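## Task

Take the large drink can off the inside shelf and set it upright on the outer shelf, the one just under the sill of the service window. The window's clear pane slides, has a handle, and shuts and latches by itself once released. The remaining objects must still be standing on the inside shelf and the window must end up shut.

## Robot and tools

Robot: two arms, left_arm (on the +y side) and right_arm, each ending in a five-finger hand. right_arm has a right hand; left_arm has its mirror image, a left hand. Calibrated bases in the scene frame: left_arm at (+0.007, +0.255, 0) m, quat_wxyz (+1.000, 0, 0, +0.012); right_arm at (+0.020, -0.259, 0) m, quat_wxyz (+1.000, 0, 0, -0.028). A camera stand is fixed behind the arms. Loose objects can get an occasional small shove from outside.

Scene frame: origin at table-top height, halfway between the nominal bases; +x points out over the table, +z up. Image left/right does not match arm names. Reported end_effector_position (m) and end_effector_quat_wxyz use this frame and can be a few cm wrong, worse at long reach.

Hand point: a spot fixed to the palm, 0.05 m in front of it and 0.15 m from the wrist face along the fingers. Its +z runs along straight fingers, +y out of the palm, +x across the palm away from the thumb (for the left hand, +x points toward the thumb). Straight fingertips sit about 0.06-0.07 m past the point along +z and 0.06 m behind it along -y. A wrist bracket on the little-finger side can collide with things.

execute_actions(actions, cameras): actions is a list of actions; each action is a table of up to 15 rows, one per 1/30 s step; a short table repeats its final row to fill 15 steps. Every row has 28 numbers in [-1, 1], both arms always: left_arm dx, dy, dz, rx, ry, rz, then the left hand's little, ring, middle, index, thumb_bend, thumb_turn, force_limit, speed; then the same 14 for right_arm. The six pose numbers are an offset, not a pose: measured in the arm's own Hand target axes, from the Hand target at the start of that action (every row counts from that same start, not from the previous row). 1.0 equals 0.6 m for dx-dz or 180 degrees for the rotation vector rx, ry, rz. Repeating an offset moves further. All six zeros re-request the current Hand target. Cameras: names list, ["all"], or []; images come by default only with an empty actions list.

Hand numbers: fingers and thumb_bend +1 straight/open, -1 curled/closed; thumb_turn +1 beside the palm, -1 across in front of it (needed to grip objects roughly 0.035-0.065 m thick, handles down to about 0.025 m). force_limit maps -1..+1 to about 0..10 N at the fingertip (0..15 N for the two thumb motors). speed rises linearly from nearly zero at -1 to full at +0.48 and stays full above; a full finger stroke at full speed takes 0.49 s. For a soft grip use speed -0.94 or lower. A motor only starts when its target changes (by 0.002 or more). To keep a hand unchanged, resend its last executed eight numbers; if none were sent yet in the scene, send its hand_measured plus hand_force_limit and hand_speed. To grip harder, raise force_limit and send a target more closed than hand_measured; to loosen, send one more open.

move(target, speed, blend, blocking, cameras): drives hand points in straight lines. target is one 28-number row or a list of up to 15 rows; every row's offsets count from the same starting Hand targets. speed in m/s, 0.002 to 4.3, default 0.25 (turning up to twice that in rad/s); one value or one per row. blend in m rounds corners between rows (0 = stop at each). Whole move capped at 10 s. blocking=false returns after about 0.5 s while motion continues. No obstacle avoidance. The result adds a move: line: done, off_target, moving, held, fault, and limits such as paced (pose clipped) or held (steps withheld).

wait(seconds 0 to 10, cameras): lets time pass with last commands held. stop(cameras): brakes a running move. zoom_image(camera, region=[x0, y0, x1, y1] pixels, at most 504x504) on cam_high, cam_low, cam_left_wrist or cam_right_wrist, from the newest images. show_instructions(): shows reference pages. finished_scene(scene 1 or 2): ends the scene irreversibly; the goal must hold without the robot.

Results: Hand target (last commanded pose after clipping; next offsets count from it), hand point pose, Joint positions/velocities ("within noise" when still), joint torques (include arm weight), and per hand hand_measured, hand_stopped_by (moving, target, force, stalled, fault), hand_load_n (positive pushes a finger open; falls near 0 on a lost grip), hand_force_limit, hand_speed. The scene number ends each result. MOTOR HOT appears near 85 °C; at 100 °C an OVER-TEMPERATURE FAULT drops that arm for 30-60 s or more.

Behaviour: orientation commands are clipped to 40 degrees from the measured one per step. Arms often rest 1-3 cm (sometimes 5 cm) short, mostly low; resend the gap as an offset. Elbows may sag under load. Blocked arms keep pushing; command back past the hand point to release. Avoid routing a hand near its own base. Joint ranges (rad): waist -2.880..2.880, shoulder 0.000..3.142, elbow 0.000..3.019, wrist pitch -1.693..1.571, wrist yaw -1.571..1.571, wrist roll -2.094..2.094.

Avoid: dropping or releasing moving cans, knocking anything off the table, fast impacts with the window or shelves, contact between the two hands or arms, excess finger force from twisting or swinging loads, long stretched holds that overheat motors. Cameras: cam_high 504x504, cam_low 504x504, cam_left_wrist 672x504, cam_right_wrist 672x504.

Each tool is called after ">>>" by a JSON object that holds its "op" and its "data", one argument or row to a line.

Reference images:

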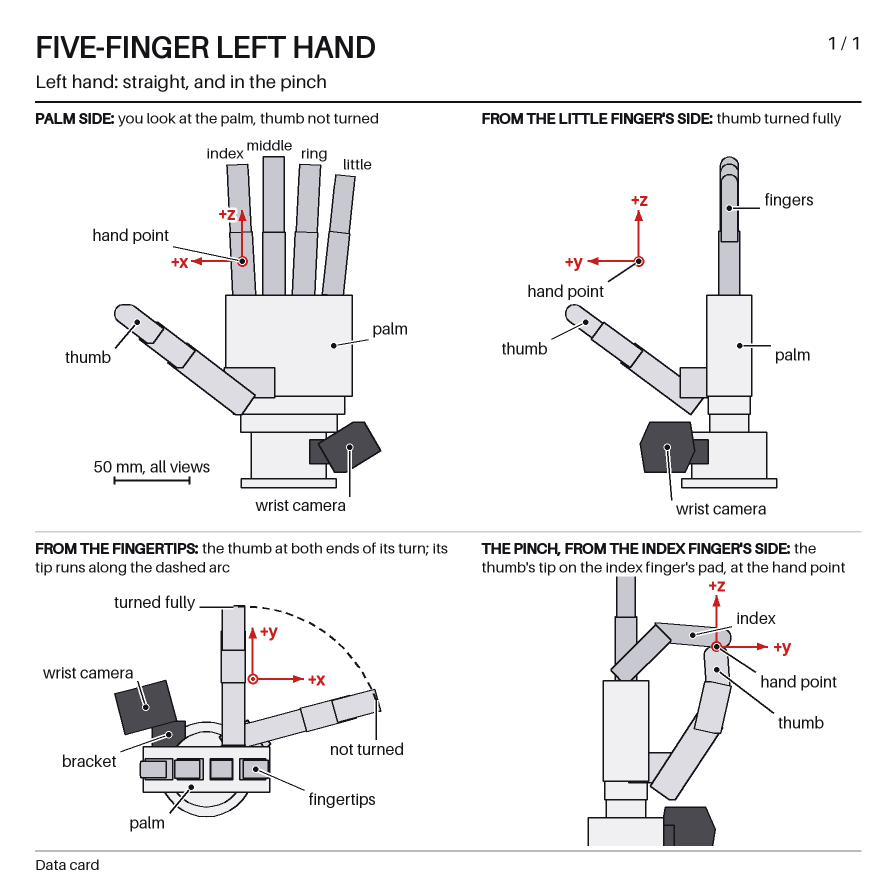

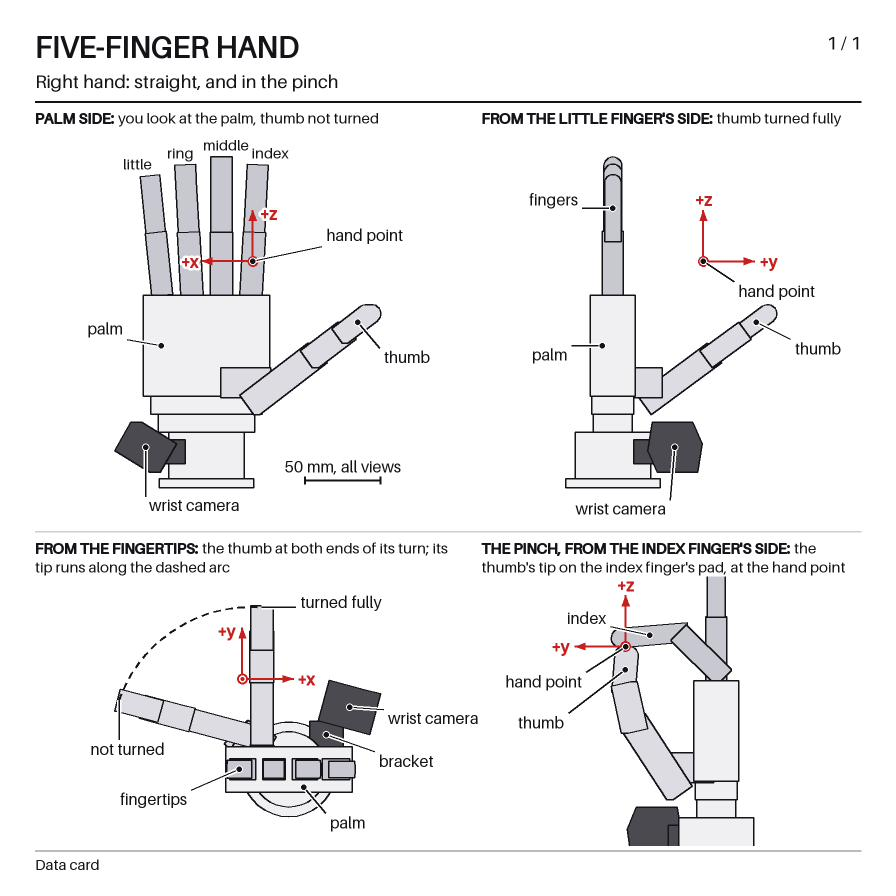

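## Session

>>> {"op": "execute_actions", "data": {
  "actions": []
}}

>>> {"op": "zoom_image", "data": {
  "camera": "cam_high",
  "region": [170, 220, 370, 450]
}}

>>> {"op": "zoom_image", "data": {
  "camera": "cam_high",
  "region": [170, 0, 370, 240]
}}

Scene clock: 0.00 s.
left_arm: end_effector_position=(+0.2256, +0.3403, +0.1682) hand_measured=(+1.000, +1.000, +1.000, +1.000, +1.000, +1.000) hand_load_n=(+0.0, +0.0, +0.0, +0.0, +0.0, +0.0) hand_stopped_by=(target, target, target, target, target, target) hand_force_limit=0.00 hand_speed=-0.80 end_effector_quat_wxyz=(+0.126, -0.214, +0.910, -0.332) | right_arm: end_effector_position=(+0.2378, -0.5969, +0.2388) hand_measured=(+1.000, +1.000, +1.000, +1.000, +1.000, +1.000) hand_load_n=(+0.0, +0.0, +0.0, +0.0, +0.0, +0.0) hand_stopped_by=(target, target, target, target, target, target) hand_force_limit=0.00 hand_speed=-0.80 end_effector_quat_wxyz=(-0.308, -0.210, +0.879, -0.297)
Joint positions: left_arm=[0.689 1.027 0.868 -1.517 0.721 1.862] | right_arm=[-0.644 1.372 1.277 -1.32 0.874 0.328]
Joint velocities: within noise
Joint torques (N m): no reading
Heat: left arm: hottest elbow 31 °C; right arm: hottest shoulder 28 °C.
Hand target: left_arm +0.2319, +0.3457, +0.1774; +0.138, -0.210, +0.911, -0.326 | right_arm +0.2425, -0.6008, +0.2458; -0.303, -0.206, +0.880, -0.304
camera_calibration:
cam_left_wrist: T_world_to_cam=[[0.0902539, -0.814018, 0.573785, 0.16593], [-0.986666, 0.00526963, 0.162674, 0.192921], [-0.135443, -0.580816, -0.802688, 0.479388], [0, 0, 0, 1]] pos_world=[0.240303, 0.41249, 0.258207]
cam_right_wrist: T_world_to_cam=[[-0.719639, 0.660716, -0.213482, 0.616327], [0.693099, 0.665113, -0.277918, 0.293048], [-0.0416353, -0.347965, -0.936583, 0.139419], [0, 0, 0, 1]] pos_world=[0.246226, -0.553614, 0.343595]

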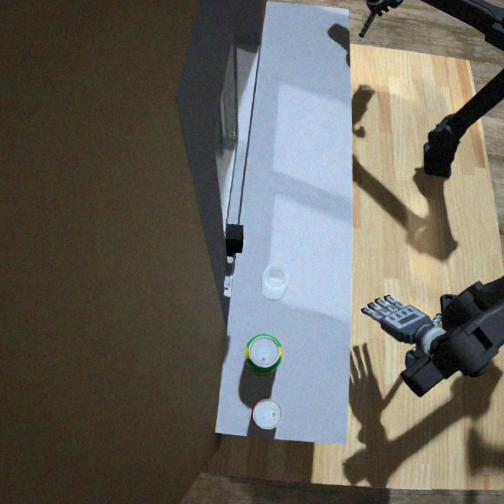

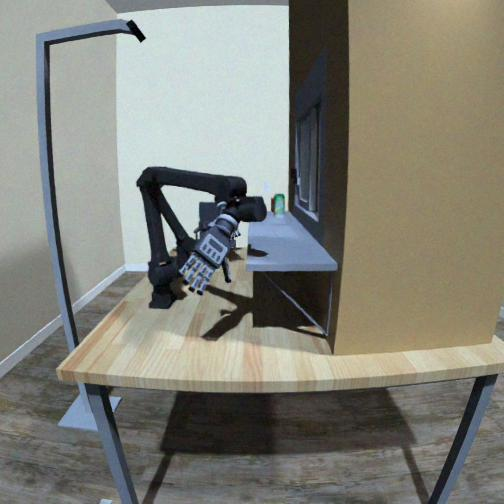

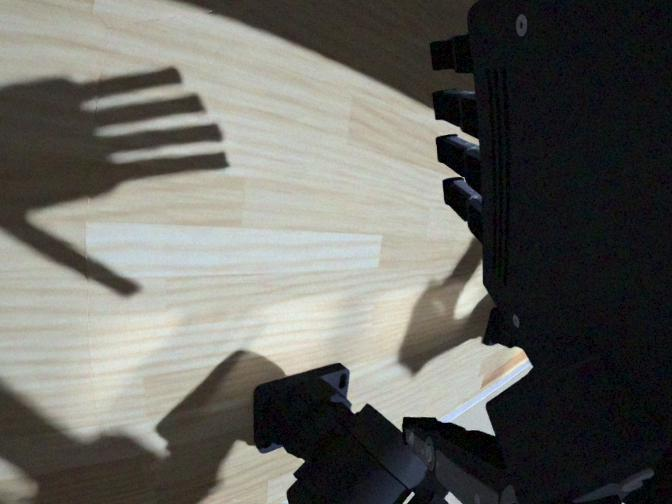

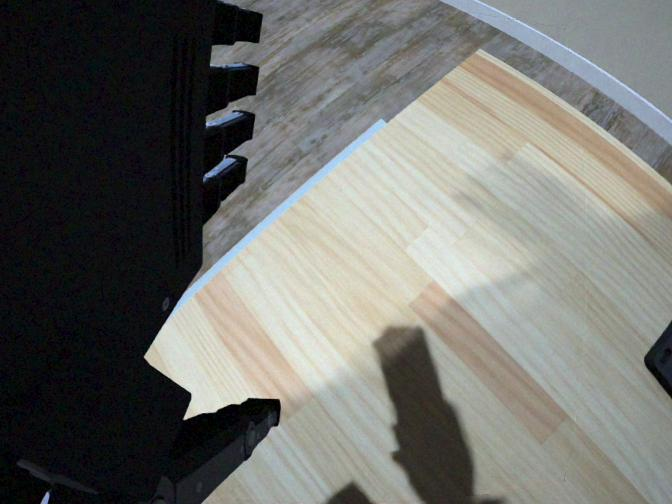

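Scaled by 2.191 from the camera's 504x504 image, which has a finer 720x720 frame.

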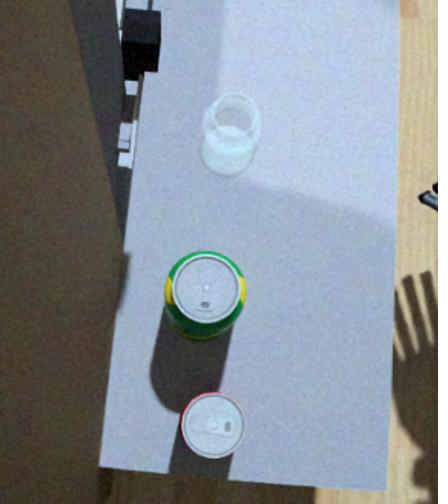

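Scaled by 2.100 from the camera's 504x504 image, which has a finer 720x720 frame.

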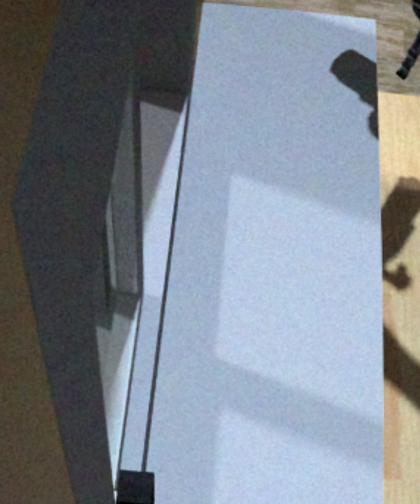

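>>> {"op": "move", "data": {
  "target": [
    [-0.073,-0.251,-0.310,0,0,0,1,1,1,1,1,1,0,-0.3,0.159,0.167,-0.746,0.410,-0.484,-0.025,1,1,1,1,1,1,0,-0.8],
    [-0.376,-0.301,-0.353,-0.080,-0.232,0.269,1,1,1,1,1,-1,0,-0.3,0.159,0.167,-0.746,0.410,-0.484,-0.025,1,1,1,1,1,1,0,-0.8]
  ],
  "speed": 0.25,
  "blend": 0.02,
  "cameras": ["all"]
}}

Scene clock: 52.67 s.
left_arm: end_effector_position=(+0.3991, +0.4446, +0.4746) hand_measured=(+1.000, +1.000, +1.000, +1.000, +1.000, -1.000) hand_load_n=(+0.0, +0.0, +0.0, +0.0, +0.0, +0.0) hand_stopped_by=(target, target, target, target, target, target) hand_force_limit=0.00 hand_speed=-0.30 end_effector_quat_wxyz=(+0.529, +0.045, +0.846, -0.047) | right_arm: end_effector_position=(+0.3027, -0.2532, +0.5449) hand_measured=(+1.000, +1.000, +1.000, +1.000, +1.000, +1.000) hand_load_n=(+0.0, +0.0, +0.0, +0.0, +0.0, +0.0) hand_stopped_by=(target, target, target, target, target, target) hand_force_limit=0.00 hand_speed=-0.80 end_effector_quat_wxyz=(+0.492, -0.505, +0.506, -0.497)
Joint positions: left_arm=[0.576 0.958 1.363 -0.988 0.653 1.918] | right_arm=[-0.195 0.497 1.177 -0.702 -0.244 -0.01]
Joint torques (N m): left_arm=[-0.91 -5.36 7.62 1.96 0.18 0.12] | right_arm=[3.19 2.37 8.14 2.52 -0.07 0.04]
Heat: left arm: hottest elbow 43 °C; right arm: hottest elbow 34 °C.
Hand target: left_arm +0.3997, +0.4397, +0.4798; +0.536, +0.059, +0.841, -0.039 | right_arm +0.3004, -0.2496, +0.5505; +0.501, -0.500, +0.499, -0.500
Off the commanded pose: left_arm 0.007 m, 2 deg | right_arm 0.007 m, 1 deg.
move: done
camera_calibration:
cam_left_wrist: T_world_to_cam=[[-0.186675, -0.956513, -0.224132, 0.611805], [-0.783346, 0.282607, -0.553626, 0.449241], [0.592892, 0.0722248, -0.802036, 0.22813], [0, 0, 0, 1]] pos_world=[0.330864, 0.441764, 0.568806]
cam_right_wrist: T_world_to_cam=[[-0.0164192, -0.258295, -0.965927, 0.465791], [-0.545195, 0.812121, -0.207899, 0.478481], [0.838148, 0.523205, -0.154156, 0.076274], [0, 0, 0, 1]] pos_world=[0.204584, -0.30818, 0.561153]

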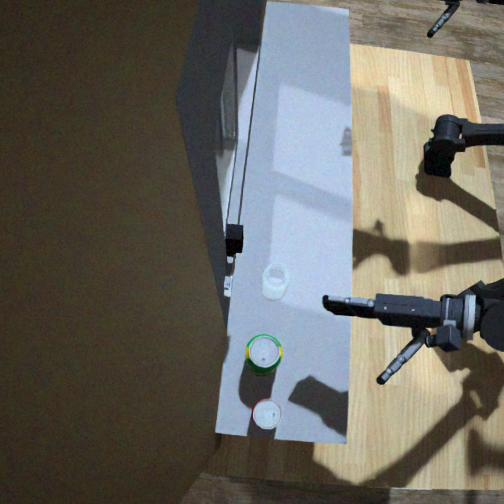

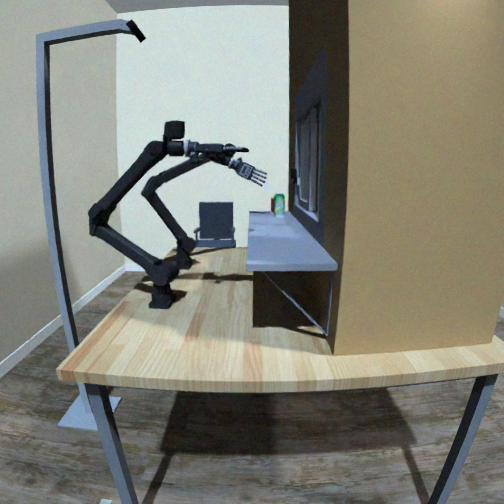

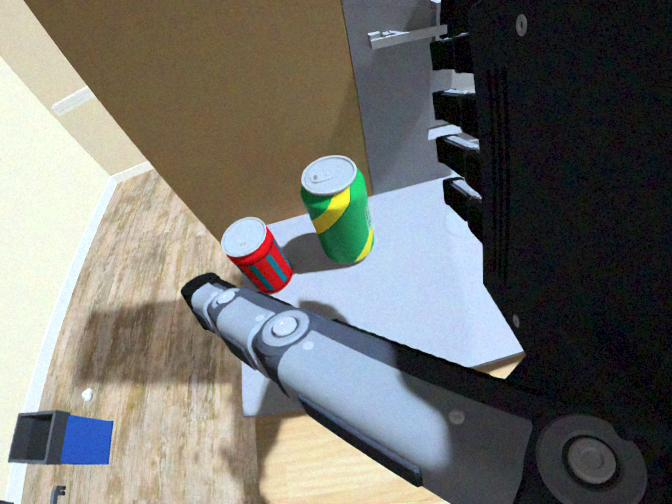

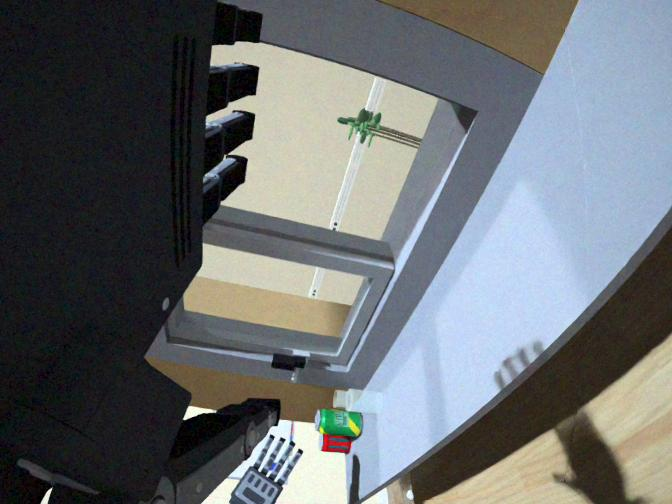

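>>> {"op": "move", "data": {
  "target": [
    [0,0,0,0,0,0,1,1,1,1,1,-1,0,-0.3,-0.617,0.05,0.30,0.385,-0.385,-0.385,1,1,1,1,1,1,0,-0.8],
    [0,0,0,0,0,0,1,1,1,1,1,-1,0,-0.3,-0.75,0.053,0.433,0.385,-0.385,-0.385,1,1,1,1,1,1,0,-0.8]
  ],
  "speed": [0.25,0.15],
  "blend": 0.02,
  "cameras": ["cam_high","cam_right_wrist"]
}}

Scene clock: 64.27 s.
left_arm: end_effector_position=(+0.3991, +0.4446, +0.4746) hand_measured=(+1.000, +1.000, +1.000, +1.000, +1.000, -1.000) hand_load_n=(+0.0, +0.0, +0.0, +0.0, +0.0, +0.5) hand_stopped_by=(target, target, target, target, target, target) hand_force_limit=0.00 hand_speed=-0.30 end_effector_quat_wxyz=(+0.529, +0.045, +0.846, -0.047) | right_arm: end_effector_position=(+0.5561, +0.1922, +0.5036) hand_measured=(+1.000, +1.000, +1.000, +1.000, +1.000, +1.000) hand_load_n=(+0.0, +0.0, +0.0, +0.0, +0.0, +0.0) hand_stopped_by=(target, target, target, target, target, target) hand_force_limit=0.00 hand_speed=-0.80 end_effector_quat_wxyz=(+0.503, -0.511, -0.494, -0.492)
Joint positions: left_arm=[0.576 0.958 1.363 -0.988 0.653 1.918] | right_arm=[0.554 1.561 1.638 -0.097 -1.067 -1.56]
Joint torques (N m): left_arm=[-1.03 -5.07 7.66 1.96 0.16 0.13] | right_arm=[3.08 -11.99 13.98 1.24 -0.11 -0.27]
Heat: left arm: hottest elbow 42 °C; right arm: hottest elbow 35 °C.
Hand target: left_arm +0.3997, +0.4397, +0.4798; +0.536, +0.059, +0.841, -0.039 | right_arm +0.5600, +0.2006, +0.5192; +0.500, -0.499, -0.501, -0.500
Off the commanded pose: left_arm 0.007 m, 2 deg | right_arm 0.018 m, 2 deg.
move: off_target (right_arm)
camera_calibration:
cam_right_wrist: T_world_to_cam=[[0.97387, 0.00174365, 0.227102, -0.656458], [0.1899, -0.554711, -0.810082, 0.40357], [0.124563, 0.832041, -0.540547, 0.15662], [0, 0, 0, 1]] pos_world=[0.543158, 0.0946953, 0.560668]
Images, in order (width x height): cam_high 504x504, cam_right_wrist 672x504.

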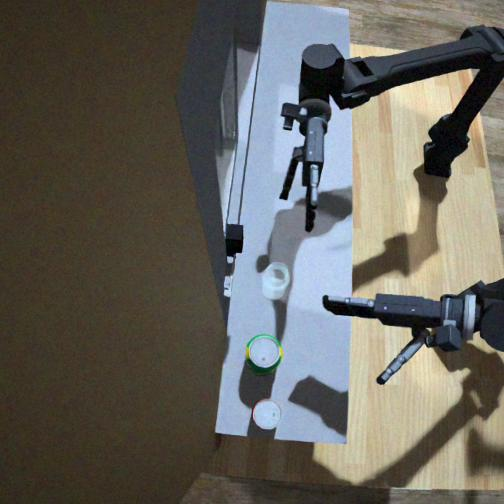

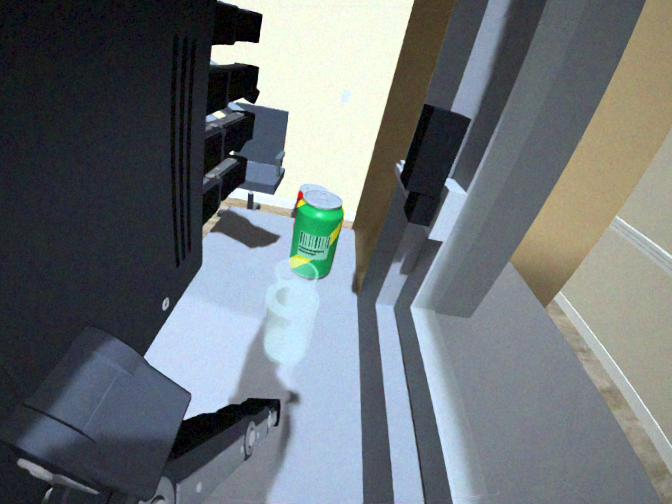

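>>> {"op": "move", "data": {
  "target": [
    [0,0,0,0,0,0,1,1,1,1,1,-1,0,-0.3,0.025,0.085,0.158,0,0,0,1,1,1,1,1,1,0,-0.8],
    [0,0,0,0,0,0,1,1,1,1,1,-1,0,-0.3,0.017,0.093,0.1735,0,0,0,1,0.1,0.1,0.1,1,1,-0.4,-0.5]
  ],
  "speed": 0.1,
  "blend": 0.005,
  "cameras": ["cam_high","cam_right_wrist"]
}}

Scene clock: 72.67 s.
left_arm: end_effector_position=(+0.3991, +0.4446, +0.4746) hand_measured=(+1.000, +1.000, +1.000, +1.000, +1.000, -1.000) hand_load_n=(+0.0, +0.0, +0.0, -0.5, +0.0, +0.5) hand_stopped_by=(target, target, target, target, target, target) hand_force_limit=0.00 hand_speed=-0.30 end_effector_quat_wxyz=(+0.529, +0.045, +0.846, -0.047) | right_arm: end_effector_position=(+0.6125, +0.2962, +0.5205) hand_measured=(+1.000, +0.100, +0.100, +0.100, +1.000, +1.000) hand_load_n=(+0.0, -0.5, +0.0, +0.0, +0.0, +0.0) hand_stopped_by=(target, target, target, target, target, target) hand_force_limit=-0.40 hand_speed=-0.50 end_effector_quat_wxyz=(+0.502, -0.509, -0.495, -0.494)
Joint positions: left_arm=[0.576 0.958 1.363 -0.988 0.653 1.918] | right_arm=[0.654 1.863 2.079 -0.23 -0.968 -1.561]
Joint torques (N m): left_arm=[-0.79 -4.72 7.56 2.11 0.18 0.14] | right_arm=[3.14 -16.03 13.89 1.28 -0.12 -0.26]
Heat: left arm: hottest elbow 42 °C; right arm: hottest elbow 37 °C.
Hand target: left_arm +0.3997, +0.4397, +0.4798; +0.536, +0.059, +0.841, -0.039 | right_arm +0.6156, +0.3049, +0.5295; +0.500, -0.499, -0.501, -0.500
Off the commanded pose: left_arm 0.007 m, 2 deg | right_arm 0.013 m, 1 deg.
move: off_target (right_arm); target 2's new numbers were sent with right_arm's hand 0.013 m and 1 deg from that target
camera_calibration:
cam_right_wrist: T_world_to_cam=[[0.972449, 0.00220213, 0.233105, -0.717848], [0.195337, -0.553436, -0.809662, 0.460228], [0.127226, 0.832889, -0.538618, 0.0692669], [0, 0, 0, 1]] pos_world=[0.599359, 0.198596, 0.577271]
Images, in order (width x height): cam_high 504x504, cam_right_wrist 672x504.

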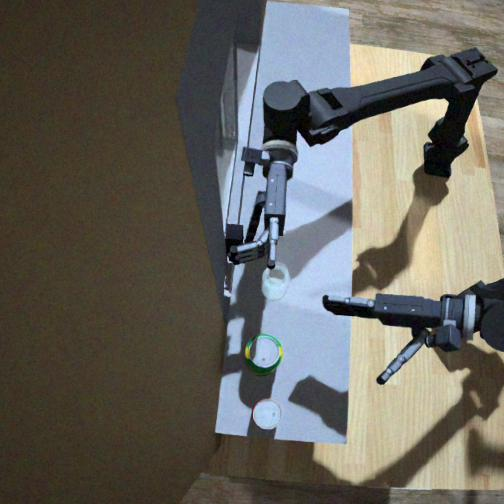

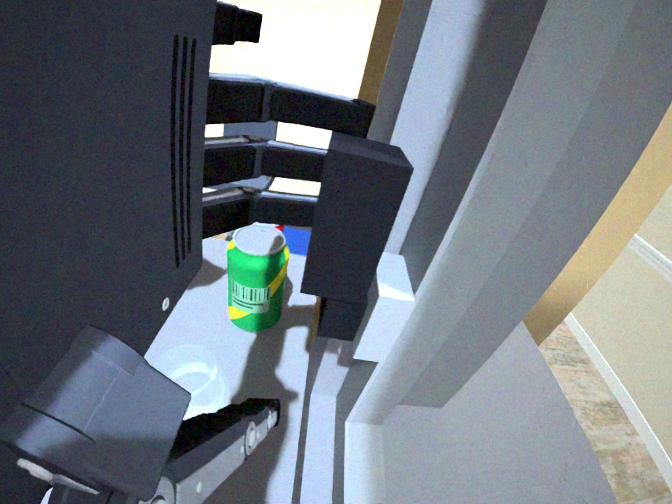

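>>> {"op": "move", "data": {
  "target": [
    [0,0,0,0,0,0,1,1,1,1,1,-1,0,-0.3,0.01,0,-0.1,0,0,0,1,0.1,0.1,0.1,1,1,-0.4,-0.5],
    [0,0,0,0,0,0,1,1,1,1,1,-1,0,-0.3,0.012,0,-0.525,0,0,0,1,0.1,0.1,0.1,1,1,-0.4,-0.5]
  ],
  "speed": [0.08,0.12],
  "blend": 0.01,
  "cameras": ["all"]
}}

Scene clock: 83.03 s.
left_arm: end_effector_position=(+0.3991, +0.4446, +0.4746) hand_measured=(+1.000, +1.000, +1.000, +1.000, +1.000, -1.000) hand_load_n=(+0.0, +0.0, -0.5, +0.5, +0.0, +0.0) hand_stopped_by=(target, target, target, target, target, target) hand_force_limit=0.00 hand_speed=-0.30 end_effector_quat_wxyz=(+0.529, +0.045, +0.846, -0.047) | right_arm: end_effector_position=(+0.6163, -0.0036, +0.5298) hand_measured=(+1.000, +0.100, +0.100, +0.100, +1.000, +1.000) hand_load_n=(+0.0, +0.0, +0.0, +0.5, +0.0, +0.0) hand_stopped_by=(target, target, target, target, target, target) hand_force_limit=-0.40 hand_speed=-0.50 end_effector_quat_wxyz=(+0.508, -0.503, -0.498, -0.490)
Joint positions: left_arm=[0.576 0.958 1.363 -0.988 0.653 1.918] | right_arm=[0.169 1.573 1.721 -0.179 -1.471 -1.578]
Joint torques (N m): left_arm=[-1.08 -5.01 7.72 1.95 0.17 0.12] | right_arm=[1.38 -14.1 9.26 1.65 -0.12 -0.23]
Heat: left arm: hottest elbow 41 °C; right arm: hottest elbow 37 °C.
Hand target: left_arm +0.3997, +0.4397, +0.4798; +0.536, +0.059, +0.841, -0.039 | right_arm +0.6158, -0.0102, +0.5370; +0.500, -0.499, -0.501, -0.500
Off the commanded pose: left_arm 0.007 m, 2 deg | right_arm 0.009 m, 2 deg.
move: done
camera_calibration:
cam_left_wrist: T_world_to_cam=[[-0.186675, -0.956513, -0.224132, 0.611805], [-0.783346, 0.282607, -0.553626, 0.449241], [0.592892, 0.0722248, -0.802036, 0.22813], [0, 0, 0, 1]] pos_world=[0.330864, 0.441764, 0.568806]
cam_right_wrist: T_world_to_cam=[[0.972791, 0.0188902, 0.230912, -0.721942], [0.203534, -0.545829, -0.8128, 0.297743], [0.110684, 0.837683, -0.534823, 0.331801], [0, 0, 0, 1]] pos_world=[0.604973, -0.10179, 0.586166]

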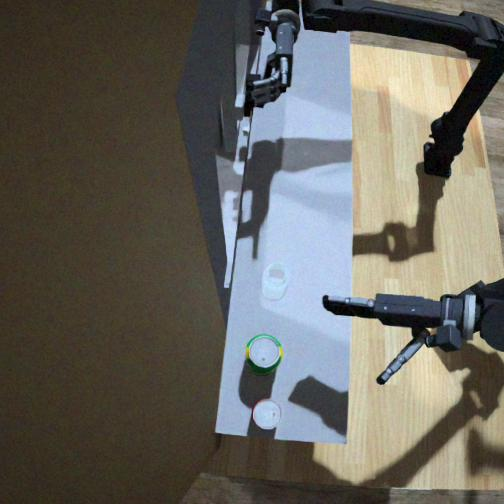

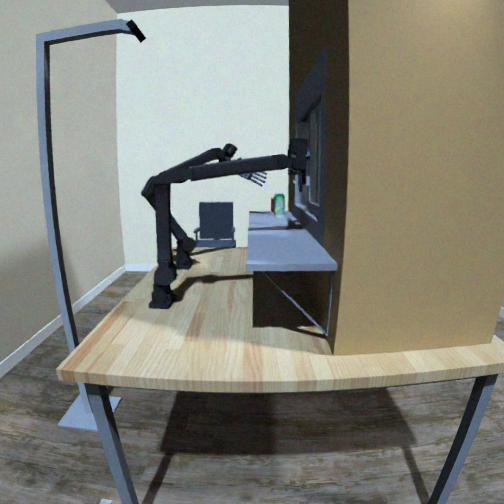

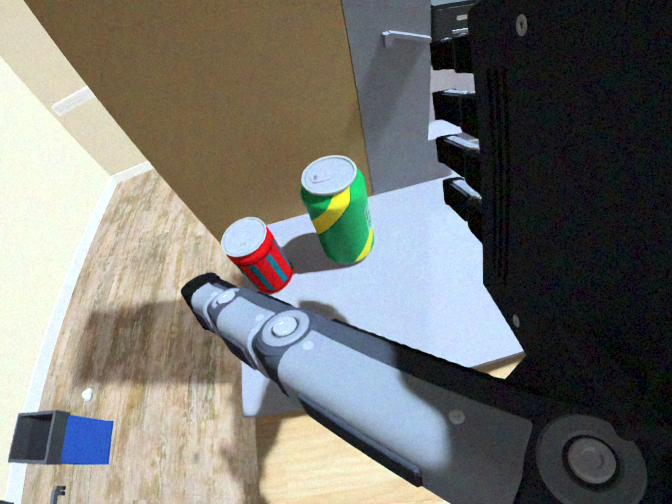

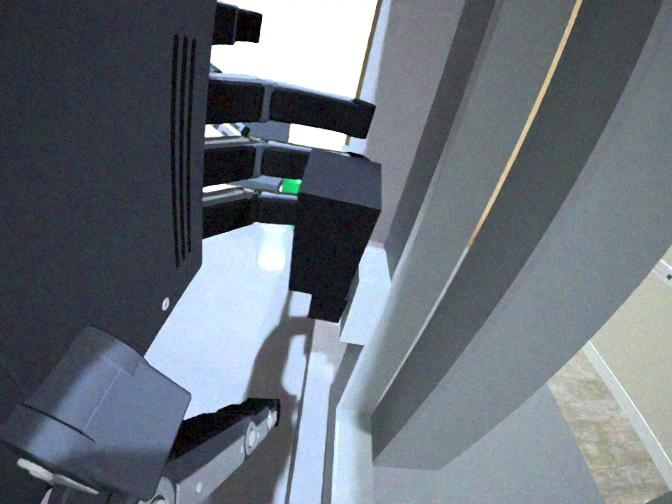

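>>> {"op": "move", "data": {
  "target": [0.105,0.043,0.1385,0,0,0,1,1,1,1,1,-1,0,-0.3,0,0,0,0,0,0,1,0.1,0.1,0.1,1,1,-0.4,-0.5],
  "speed": 0.15,
  "cameras": ["cam_left_wrist","cam_high"]
}}

>>> {"op": "zoom_image", "data": {
  "camera": "cam_high",
  "region": [200, 270, 400, 470]
}}

Scene clock: 97.43 s.
left_arm: end_effector_position=(+0.4472, +0.4615, +0.3885) hand_measured=(+1.000, +1.000, +1.000, +1.000, +1.000, -1.000) hand_load_n=(+0.0, +0.0, +0.0, +0.0, +0.0, +0.0) hand_stopped_by=(target, target, target, target, target, target) hand_force_limit=0.00 hand_speed=-0.30 end_effector_quat_wxyz=(+0.533, +0.059, +0.843, -0.036) | right_arm: end_effector_position=(+0.6163, -0.0036, +0.5300) hand_measured=(+1.000, +0.100, +0.100, +0.100, +1.000, +1.000) hand_load_n=(+0.0, +0.0, +0.0, +1.5, +0.0, +0.0) hand_stopped_by=(target, target, target, target, target, target) hand_force_limit=-0.40 hand_speed=-0.50 end_effector_quat_wxyz=(+0.508, -0.503, -0.498, -0.490)
Joint positions: left_arm=[0.534 1.01 1.145 -0.69 0.618 1.918] | right_arm=[0.169 1.573 1.721 -0.178 -1.471 -1.578]
Joint torques (N m): left_arm=[-0.79 -4.95 8.46 2.02 0.13 -0.12] | right_arm=[1.49 -14.04 9.24 1.74 -0.13 -0.21]
Heat: left arm: hottest elbow 41 °C; right arm: hottest elbow 37 °C.
Hand target: left_arm +0.4515, +0.4582, +0.3875; +0.536, +0.059, +0.841, -0.039 | right_arm +0.6158, -0.0102, +0.5370; +0.500, -0.499, -0.501, -0.500
Off the commanded pose: left_arm 0.006 m, 1 deg | right_arm 0.010 m, 2 deg.
move: done
camera_calibration:
cam_left_wrist: T_world_to_cam=[[-0.195029, -0.946723, -0.25628, 0.629407], [-0.77266, 0.309249, -0.554402, 0.417699], [0.604119, 0.0898923, -0.791808, 0.112223], [0, 0, 0, 1]] pos_world=[0.377696, 0.456613, 0.481736]
Images, in order (width x height): cam_high 504x504, cam_left_wrist 672x504.

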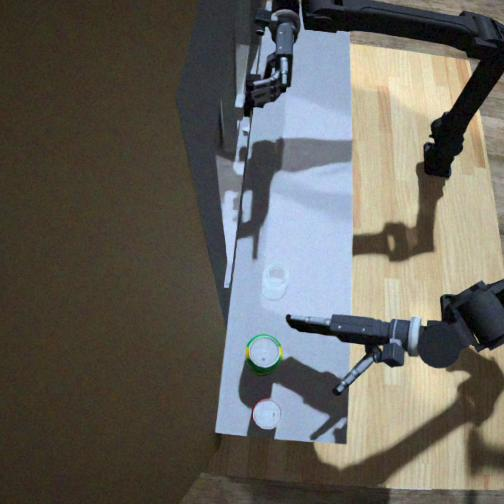

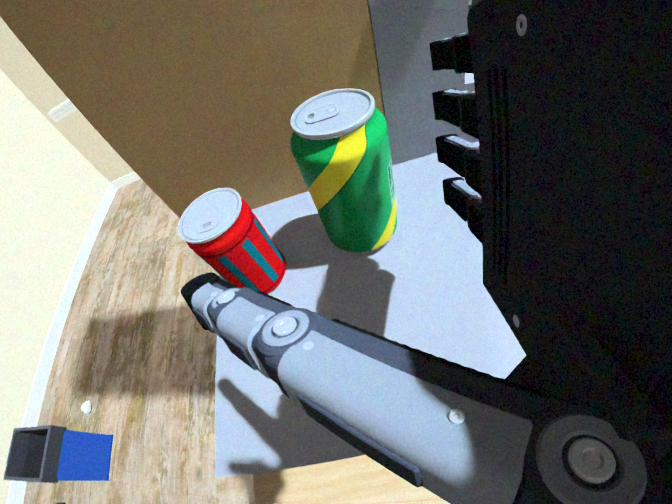

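Scaled by 2.520 from the camera's 504x504 image, which has a finer 720x720 frame.

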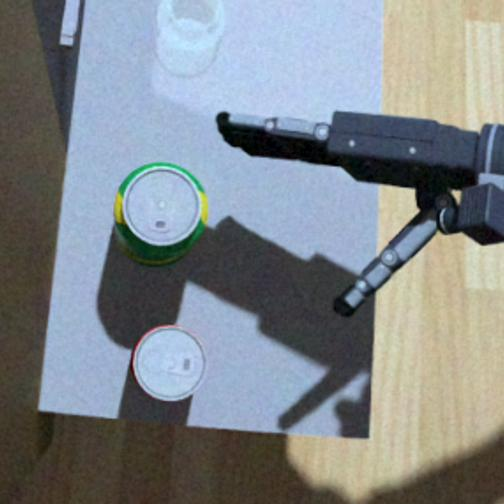

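>>> {"op": "move", "data": {
  "target": [-0.029,0.012,0.211,0,0,0,1,1,1,1,1,-1,0,-0.3,0,0,0,0,0,0,1,0.1,0.1,0.1,1,1,-0.4,-0.5],
  "speed": 0.08,
  "cameras": ["cam_left_wrist","cam_high"]
}}

>>> {"op": "zoom_image", "data": {
  "camera": "cam_high",
  "region": [200, 270, 400, 470]
}}

Scene clock: 113.50 s.
left_arm: end_effector_position=(+0.5513, +0.4463, +0.3150) hand_measured=(+1.000, +1.000, +1.000, +1.000, +1.000, -1.000) hand_load_n=(+0.0, +0.0, +0.0, +0.0, +0.0, +0.5) hand_stopped_by=(target, target, target, target, target, target) hand_force_limit=0.00 hand_speed=-0.30 end_effector_quat_wxyz=(+0.512, +0.055, +0.856, -0.046) | right_arm: end_effector_position=(+0.6163, -0.0036, +0.5300) hand_measured=(+1.000, +0.100, +0.100, +0.100, +1.000, +1.000) hand_load_n=(+0.0, +0.0, +0.0, +1.5, +0.0, +0.0) hand_stopped_by=(target, target, target, target, target, target) hand_force_limit=-0.40 hand_speed=-0.50 end_effector_quat_wxyz=(+0.508, -0.503, -0.498, -0.490)
Joint positions: left_arm=[0.366 1.256 1.159 -0.463 0.474 1.824] | right_arm=[0.169 1.573 1.721 -0.178 -1.471 -1.578]
Joint torques (N m): left_arm=[-1.14 -7.47 14.06 2.1 0 -0.15] | right_arm=[1.67 -14.15 9.2 1.73 -0.12 -0.2]
Heat: left arm: hottest elbow 41 °C; right arm: hottest elbow 37 °C.
Hand target: left_arm +0.5733, +0.4481, +0.3499; +0.536, +0.059, +0.841, -0.039 | right_arm +0.6158, -0.0102, +0.5370; +0.500, -0.499, -0.501, -0.500
Off the commanded pose: left_arm 0.041 m, 3 deg | right_arm 0.010 m, 2 deg.
move: off_target (left_arm)
camera_calibration:
cam_left_wrist: T_world_to_cam=[[-0.210796, -0.950228, -0.229415, 0.618276], [-0.799232, 0.302663, -0.519253, 0.468622], [0.562844, 0.0738997, -0.823253, 0.0322453], [0, 0, 0, 1]] pos_world=[0.486719, 0.443286, 0.411721]
Images, in order (width x height): cam_high 504x504, cam_left_wrist 672x504.

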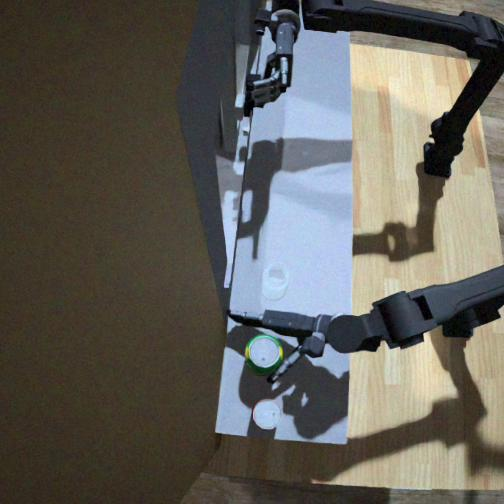

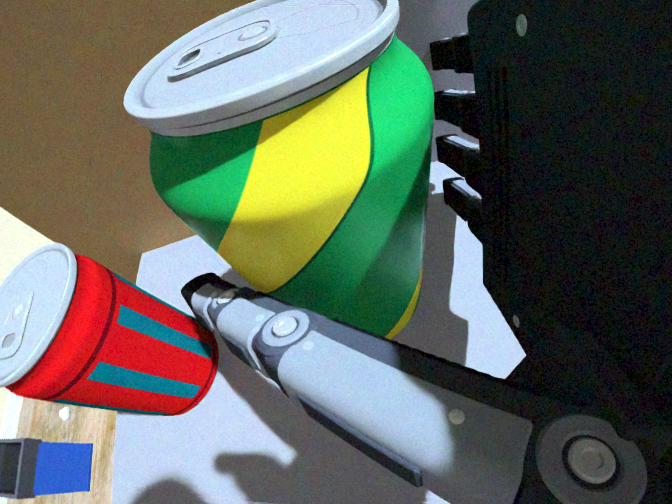

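Scaled by 2.520 from the camera's 504x504 image, which has a finer 720x720 frame.

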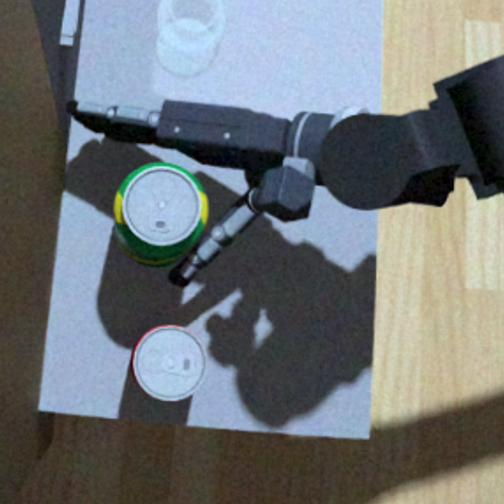

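>>> {"op": "move", "data": {
  "target": [-0.035,0.010,-0.017,0,-0.02,0,1,1,1,1,1,-1,0,-0.3,0,0,0,0,0,0,1,0.1,0.1,0.1,1,1,-0.4,-0.5],
  "speed": 0.08,
  "cameras": ["cam_left_wrist","cam_high"]
}}

>>> {"op": "zoom_image", "data": {
  "camera": "cam_high",
  "region": [200, 290, 340, 430]
}}

Scene clock: 122.60 s.
left_arm: end_effector_position=(+0.5523, +0.4446, +0.3165) hand_measured=(+1.000, +1.000, +1.000, +1.000, +1.000, -1.000) hand_load_n=(+0.0, +0.0, +0.0, +0.0, +0.0, +0.5) hand_stopped_by=(target, target, target, target, target, target) hand_force_limit=0.00 hand_speed=-0.30 end_effector_quat_wxyz=(+0.516, +0.050, +0.853, -0.057) | right_arm: end_effector_position=(+0.6163, -0.0036, +0.5300) hand_measured=(+1.000, +0.100, +0.100, +0.100, +1.000, +1.000) hand_load_n=(+0.0, +0.0, +0.0, +1.5, +0.0, +0.0) hand_stopped_by=(target, target, target, target, target, target) hand_force_limit=-0.40 hand_speed=-0.50 end_effector_quat_wxyz=(+0.508, -0.503, -0.498, -0.490)
Joint positions: left_arm=[0.37 1.256 1.159 -0.453 0.495 1.803] | right_arm=[0.169 1.573 1.721 -0.178 -1.471 -1.578]
Joint torques (N m): left_arm=[0.26 -8.76 14.45 3.02 0.46 -0.14] | right_arm=[1.44 -14.21 9.22 1.73 -0.12 -0.2]
Heat: left arm: hottest elbow 47 °C; right arm: hottest elbow 37 °C.
Hand target: left_arm +0.5739, +0.4541, +0.3733; +0.562, +0.058, +0.824, -0.041 | right_arm +0.6158, -0.0102, +0.5370; +0.500, -0.499, -0.501, -0.500
Off the commanded pose: left_arm 0.062 m, 7 deg | right_arm 0.010 m, 2 deg.
move: off_target (left_arm)
camera_calibration:
cam_left_wrist: T_world_to_cam=[[-0.212227, -0.954903, -0.207654, 0.613168], [-0.792735, 0.292486, -0.534811, 0.476527], [0.571428, 0.0511133, -0.819059, 0.0370157], [0, 0, 0, 1]] pos_world=[0.486739, 0.444247, 0.412496]
Images, in order (width x height): cam_high 504x504, cam_left_wrist 672x504.

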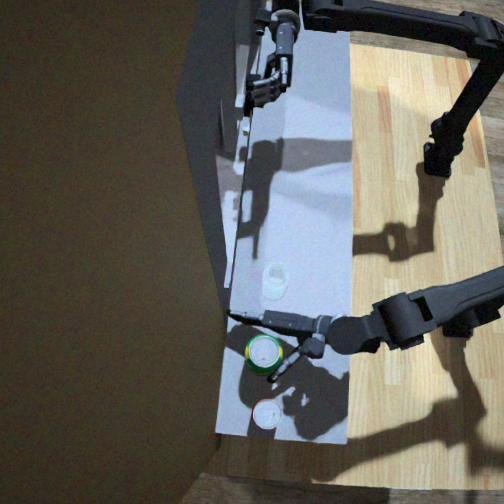

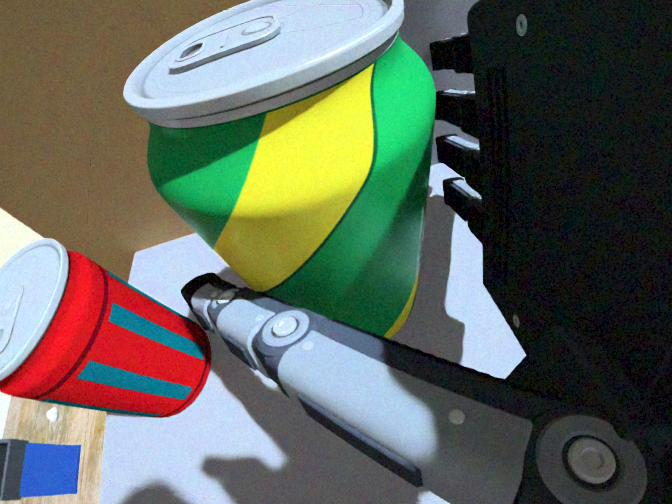

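Scaled by 3.600 from the camera's 504x504 image, which has a finer 720x720 frame.

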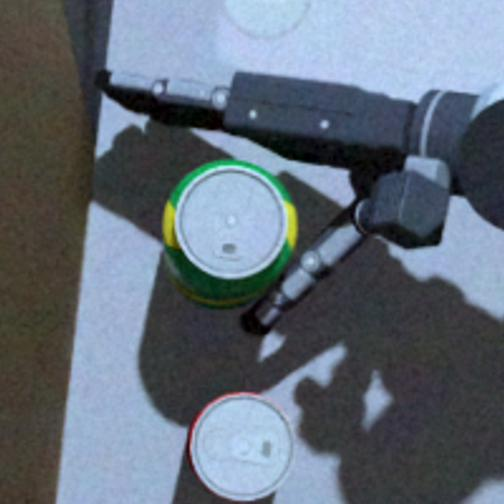

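>>> {"op": "move", "data": {
  "target": [
    [0,0,0,0,0,0,0.4,0.55,0.65,0.7,1,-1,-0.7,-0.6,0,0,0,0,0,0,1,0.1,0.1,0.1,1,1,-0.4,-0.5],
    [0,0,-0.006,0,0,0,0.4,0.55,0.65,0.7,1,-1,-0.7,-0.6,0,0,0,0,0,0,1,0.1,0.1,0.1,1,1,-0.4,-0.5]
  ],
  "speed": 0.08,
  "cameras": ["cam_left_wrist","cam_high"]
}}

>>> {"op": "zoom_image", "data": {
  "camera": "cam_high",
  "region": [200, 290, 340, 430]
}}

Scene clock: 130.67 s.
left_arm: end_effector_position=(+0.5525, +0.4436, +0.3166) hand_measured=(+0.968, +0.550, +0.650, +0.700, +1.000, -1.000) hand_load_n=(+1.0, +0.0, +0.0, +0.0, +0.0, +0.5) hand_stopped_by=(force, target, target, target, target, target) hand_force_limit=-0.70 hand_speed=-0.60 end_effector_quat_wxyz=(+0.517, +0.052, +0.852, -0.060) | right_arm: end_effector_position=(+0.6163, -0.0036, +0.5300) hand_measured=(+1.000, +0.100, +0.100, +0.100, +1.000, +1.000) hand_load_n=(+0.0, +0.0, +0.0, +1.5, +0.0, +0.0) hand_stopped_by=(target, target, target, target, target, target) hand_force_limit=-0.40 hand_speed=-0.50 end_effector_quat_wxyz=(+0.508, -0.503, -0.498, -0.490)
Joint positions: left_arm=[0.371 1.256 1.159 -0.453 0.501 1.802] | right_arm=[0.169 1.573 1.721 -0.178 -1.471 -1.578]
Joint torques (N m): left_arm=[0.67 -9.52 14.3 2.91 0.32 -0.13] | right_arm=[1.55 -14.15 9.2 1.73 -0.12 -0.2]
Heat: left arm: hottest elbow 51 °C; right arm: hottest elbow 37 °C.
Hand target: left_arm +0.5706, +0.4544, +0.3745; +0.562, +0.058, +0.824, -0.041 | right_arm +0.6158, -0.0102, +0.5370; +0.500, -0.499, -0.501, -0.500
Off the commanded pose: left_arm 0.062 m, 7 deg | right_arm 0.010 m, 2 deg.
move: off_target (left_arm)
camera_calibration:
cam_left_wrist: T_world_to_cam=[[-0.216378, -0.954589, -0.204794, 0.613525], [-0.790752, 0.294383, -0.536703, 0.475754], [0.572619, 0.0458103, -0.818541, 0.0386153], [0, 0, 0, 1]] pos_world=[0.486845, 0.443842, 0.412593]
Images, in order (width x height): cam_high 504x504, cam_left_wrist 672x504.

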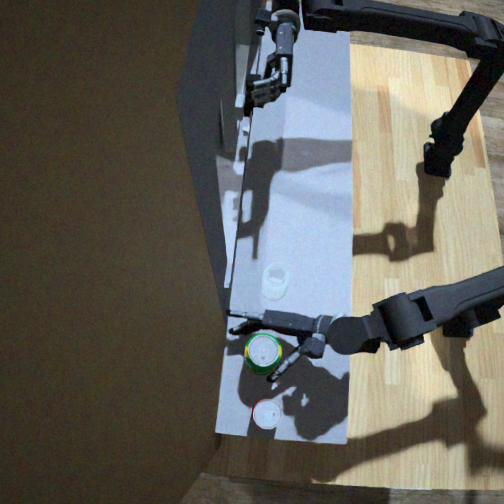

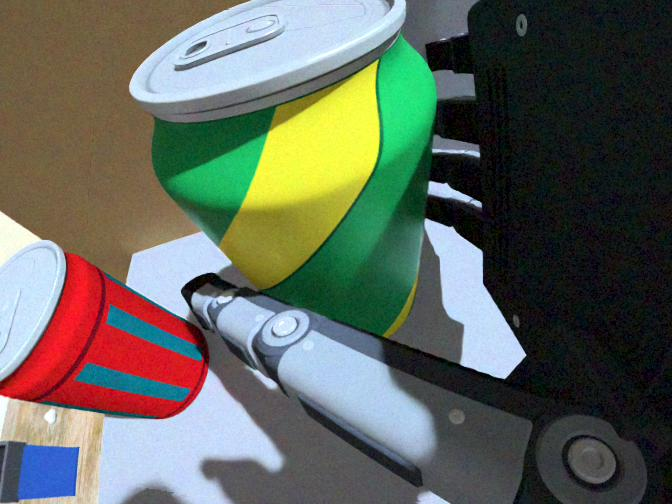

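Scaled by 3.600 from the camera's 504x504 image, which has a finer 720x720 frame.

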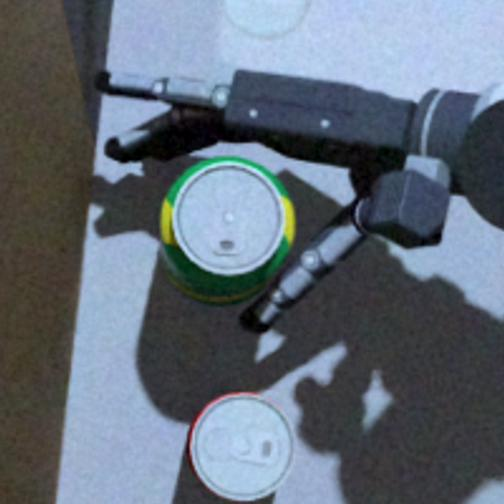

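>>> {"op": "move", "data": {
  "target": [0.034,-0.007,-0.040,0,0,0,0.4,0.55,0.65,0.7,1,-1,-0.7,-0.6,0,0,0,0,0,0,1,0.1,0.1,0.1,1,1,-0.4,-0.5],
  "speed": 0.08,
  "cameras": ["cam_left_wrist","cam_high"]
}}

>>> {"op": "zoom_image", "data": {
  "camera": "cam_high",
  "region": [200, 290, 340, 430]
}}

Scene clock: 138.03 s.
left_arm: end_effector_position=(+0.5430, +0.4496, +0.3537) hand_measured=(+0.968, +0.550, +0.650, +0.700, +1.000, -1.000) hand_load_n=(+0.0, +0.0, +0.0, +0.0, +0.0, +0.5) hand_stopped_by=(force, target, target, target, target, target) hand_force_limit=-0.70 hand_speed=-0.60 end_effector_quat_wxyz=(+0.551, +0.058, +0.831, -0.047) | right_arm: end_effector_position=(+0.6163, -0.0036, +0.5300) hand_measured=(+1.000, +0.100, +0.100, +0.100, +1.000, +1.000) hand_load_n=(+0.0, +0.0, +0.0, +1.5, +0.0, +0.0) hand_stopped_by=(target, target, target, target, target, target) hand_force_limit=-0.40 hand_speed=-0.50 end_effector_quat_wxyz=(+0.508, -0.503, -0.498, -0.490)
Joint positions: left_arm=[0.395 1.202 1.159 -0.423 0.526 1.802] | right_arm=[0.169 1.573 1.721 -0.178 -1.471 -1.578]
Joint torques (N m): left_arm=[0.85 -9.41 8.94 2.09 0.36 0] | right_arm=[1.55 -14.1 9.17 1.73 -0.13 -0.2]
Heat: left arm: hottest elbow 54 °C; right arm: hottest elbow 36 °C.
Hand target: left_arm +0.5405, +0.4545, +0.3643; +0.562, +0.058, +0.824, -0.041 | right_arm +0.6158, -0.0102, +0.5370; +0.500, -0.499, -0.501, -0.500
Off the commanded pose: left_arm 0.012 m, 2 deg | right_arm 0.010 m, 2 deg.
move: off_target (left_arm)
camera_calibration:
cam_left_wrist: T_world_to_cam=[[-0.194676, -0.950249, -0.243164, 0.624617], [-0.745384, 0.304463, -0.593047, 0.477168], [0.637577, 0.065798, -0.767572, 0.0119185], [0, 0, 0, 1]] pos_world=[0.469673, 0.447478, 0.444016]
Images, in order (width x height): cam_high 504x504, cam_left_wrist 672x504.

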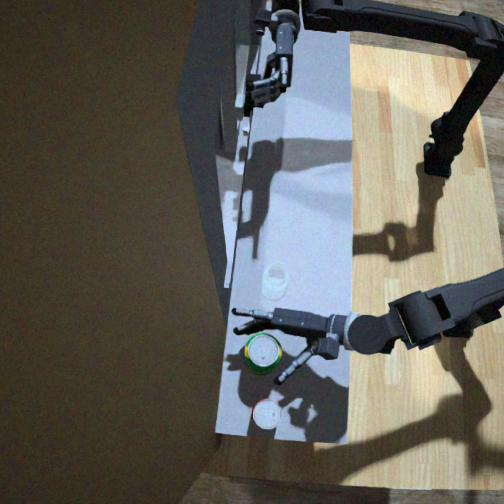

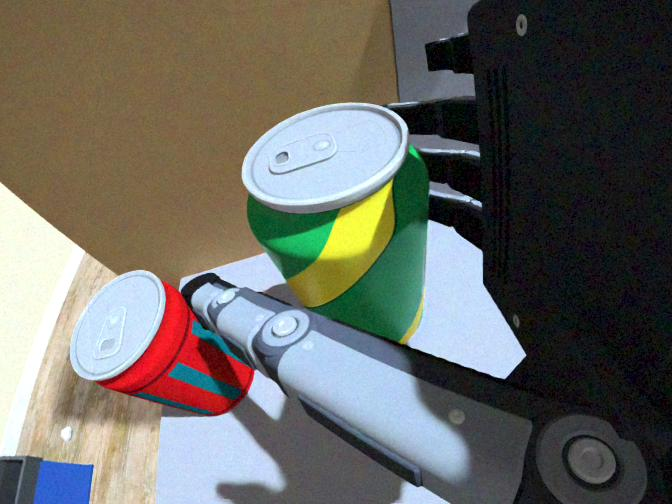

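Scaled by 3.600 from the camera's 504x504 image, which has a finer 720x720 frame.

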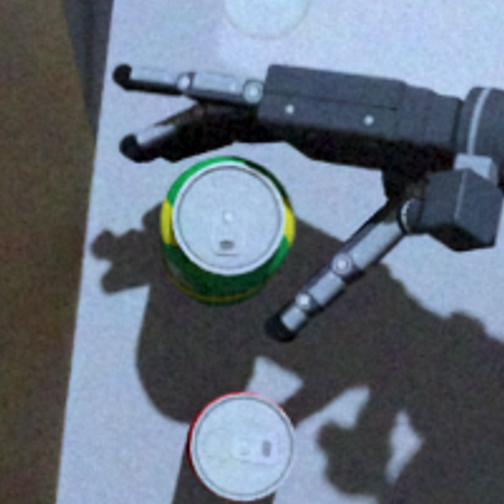

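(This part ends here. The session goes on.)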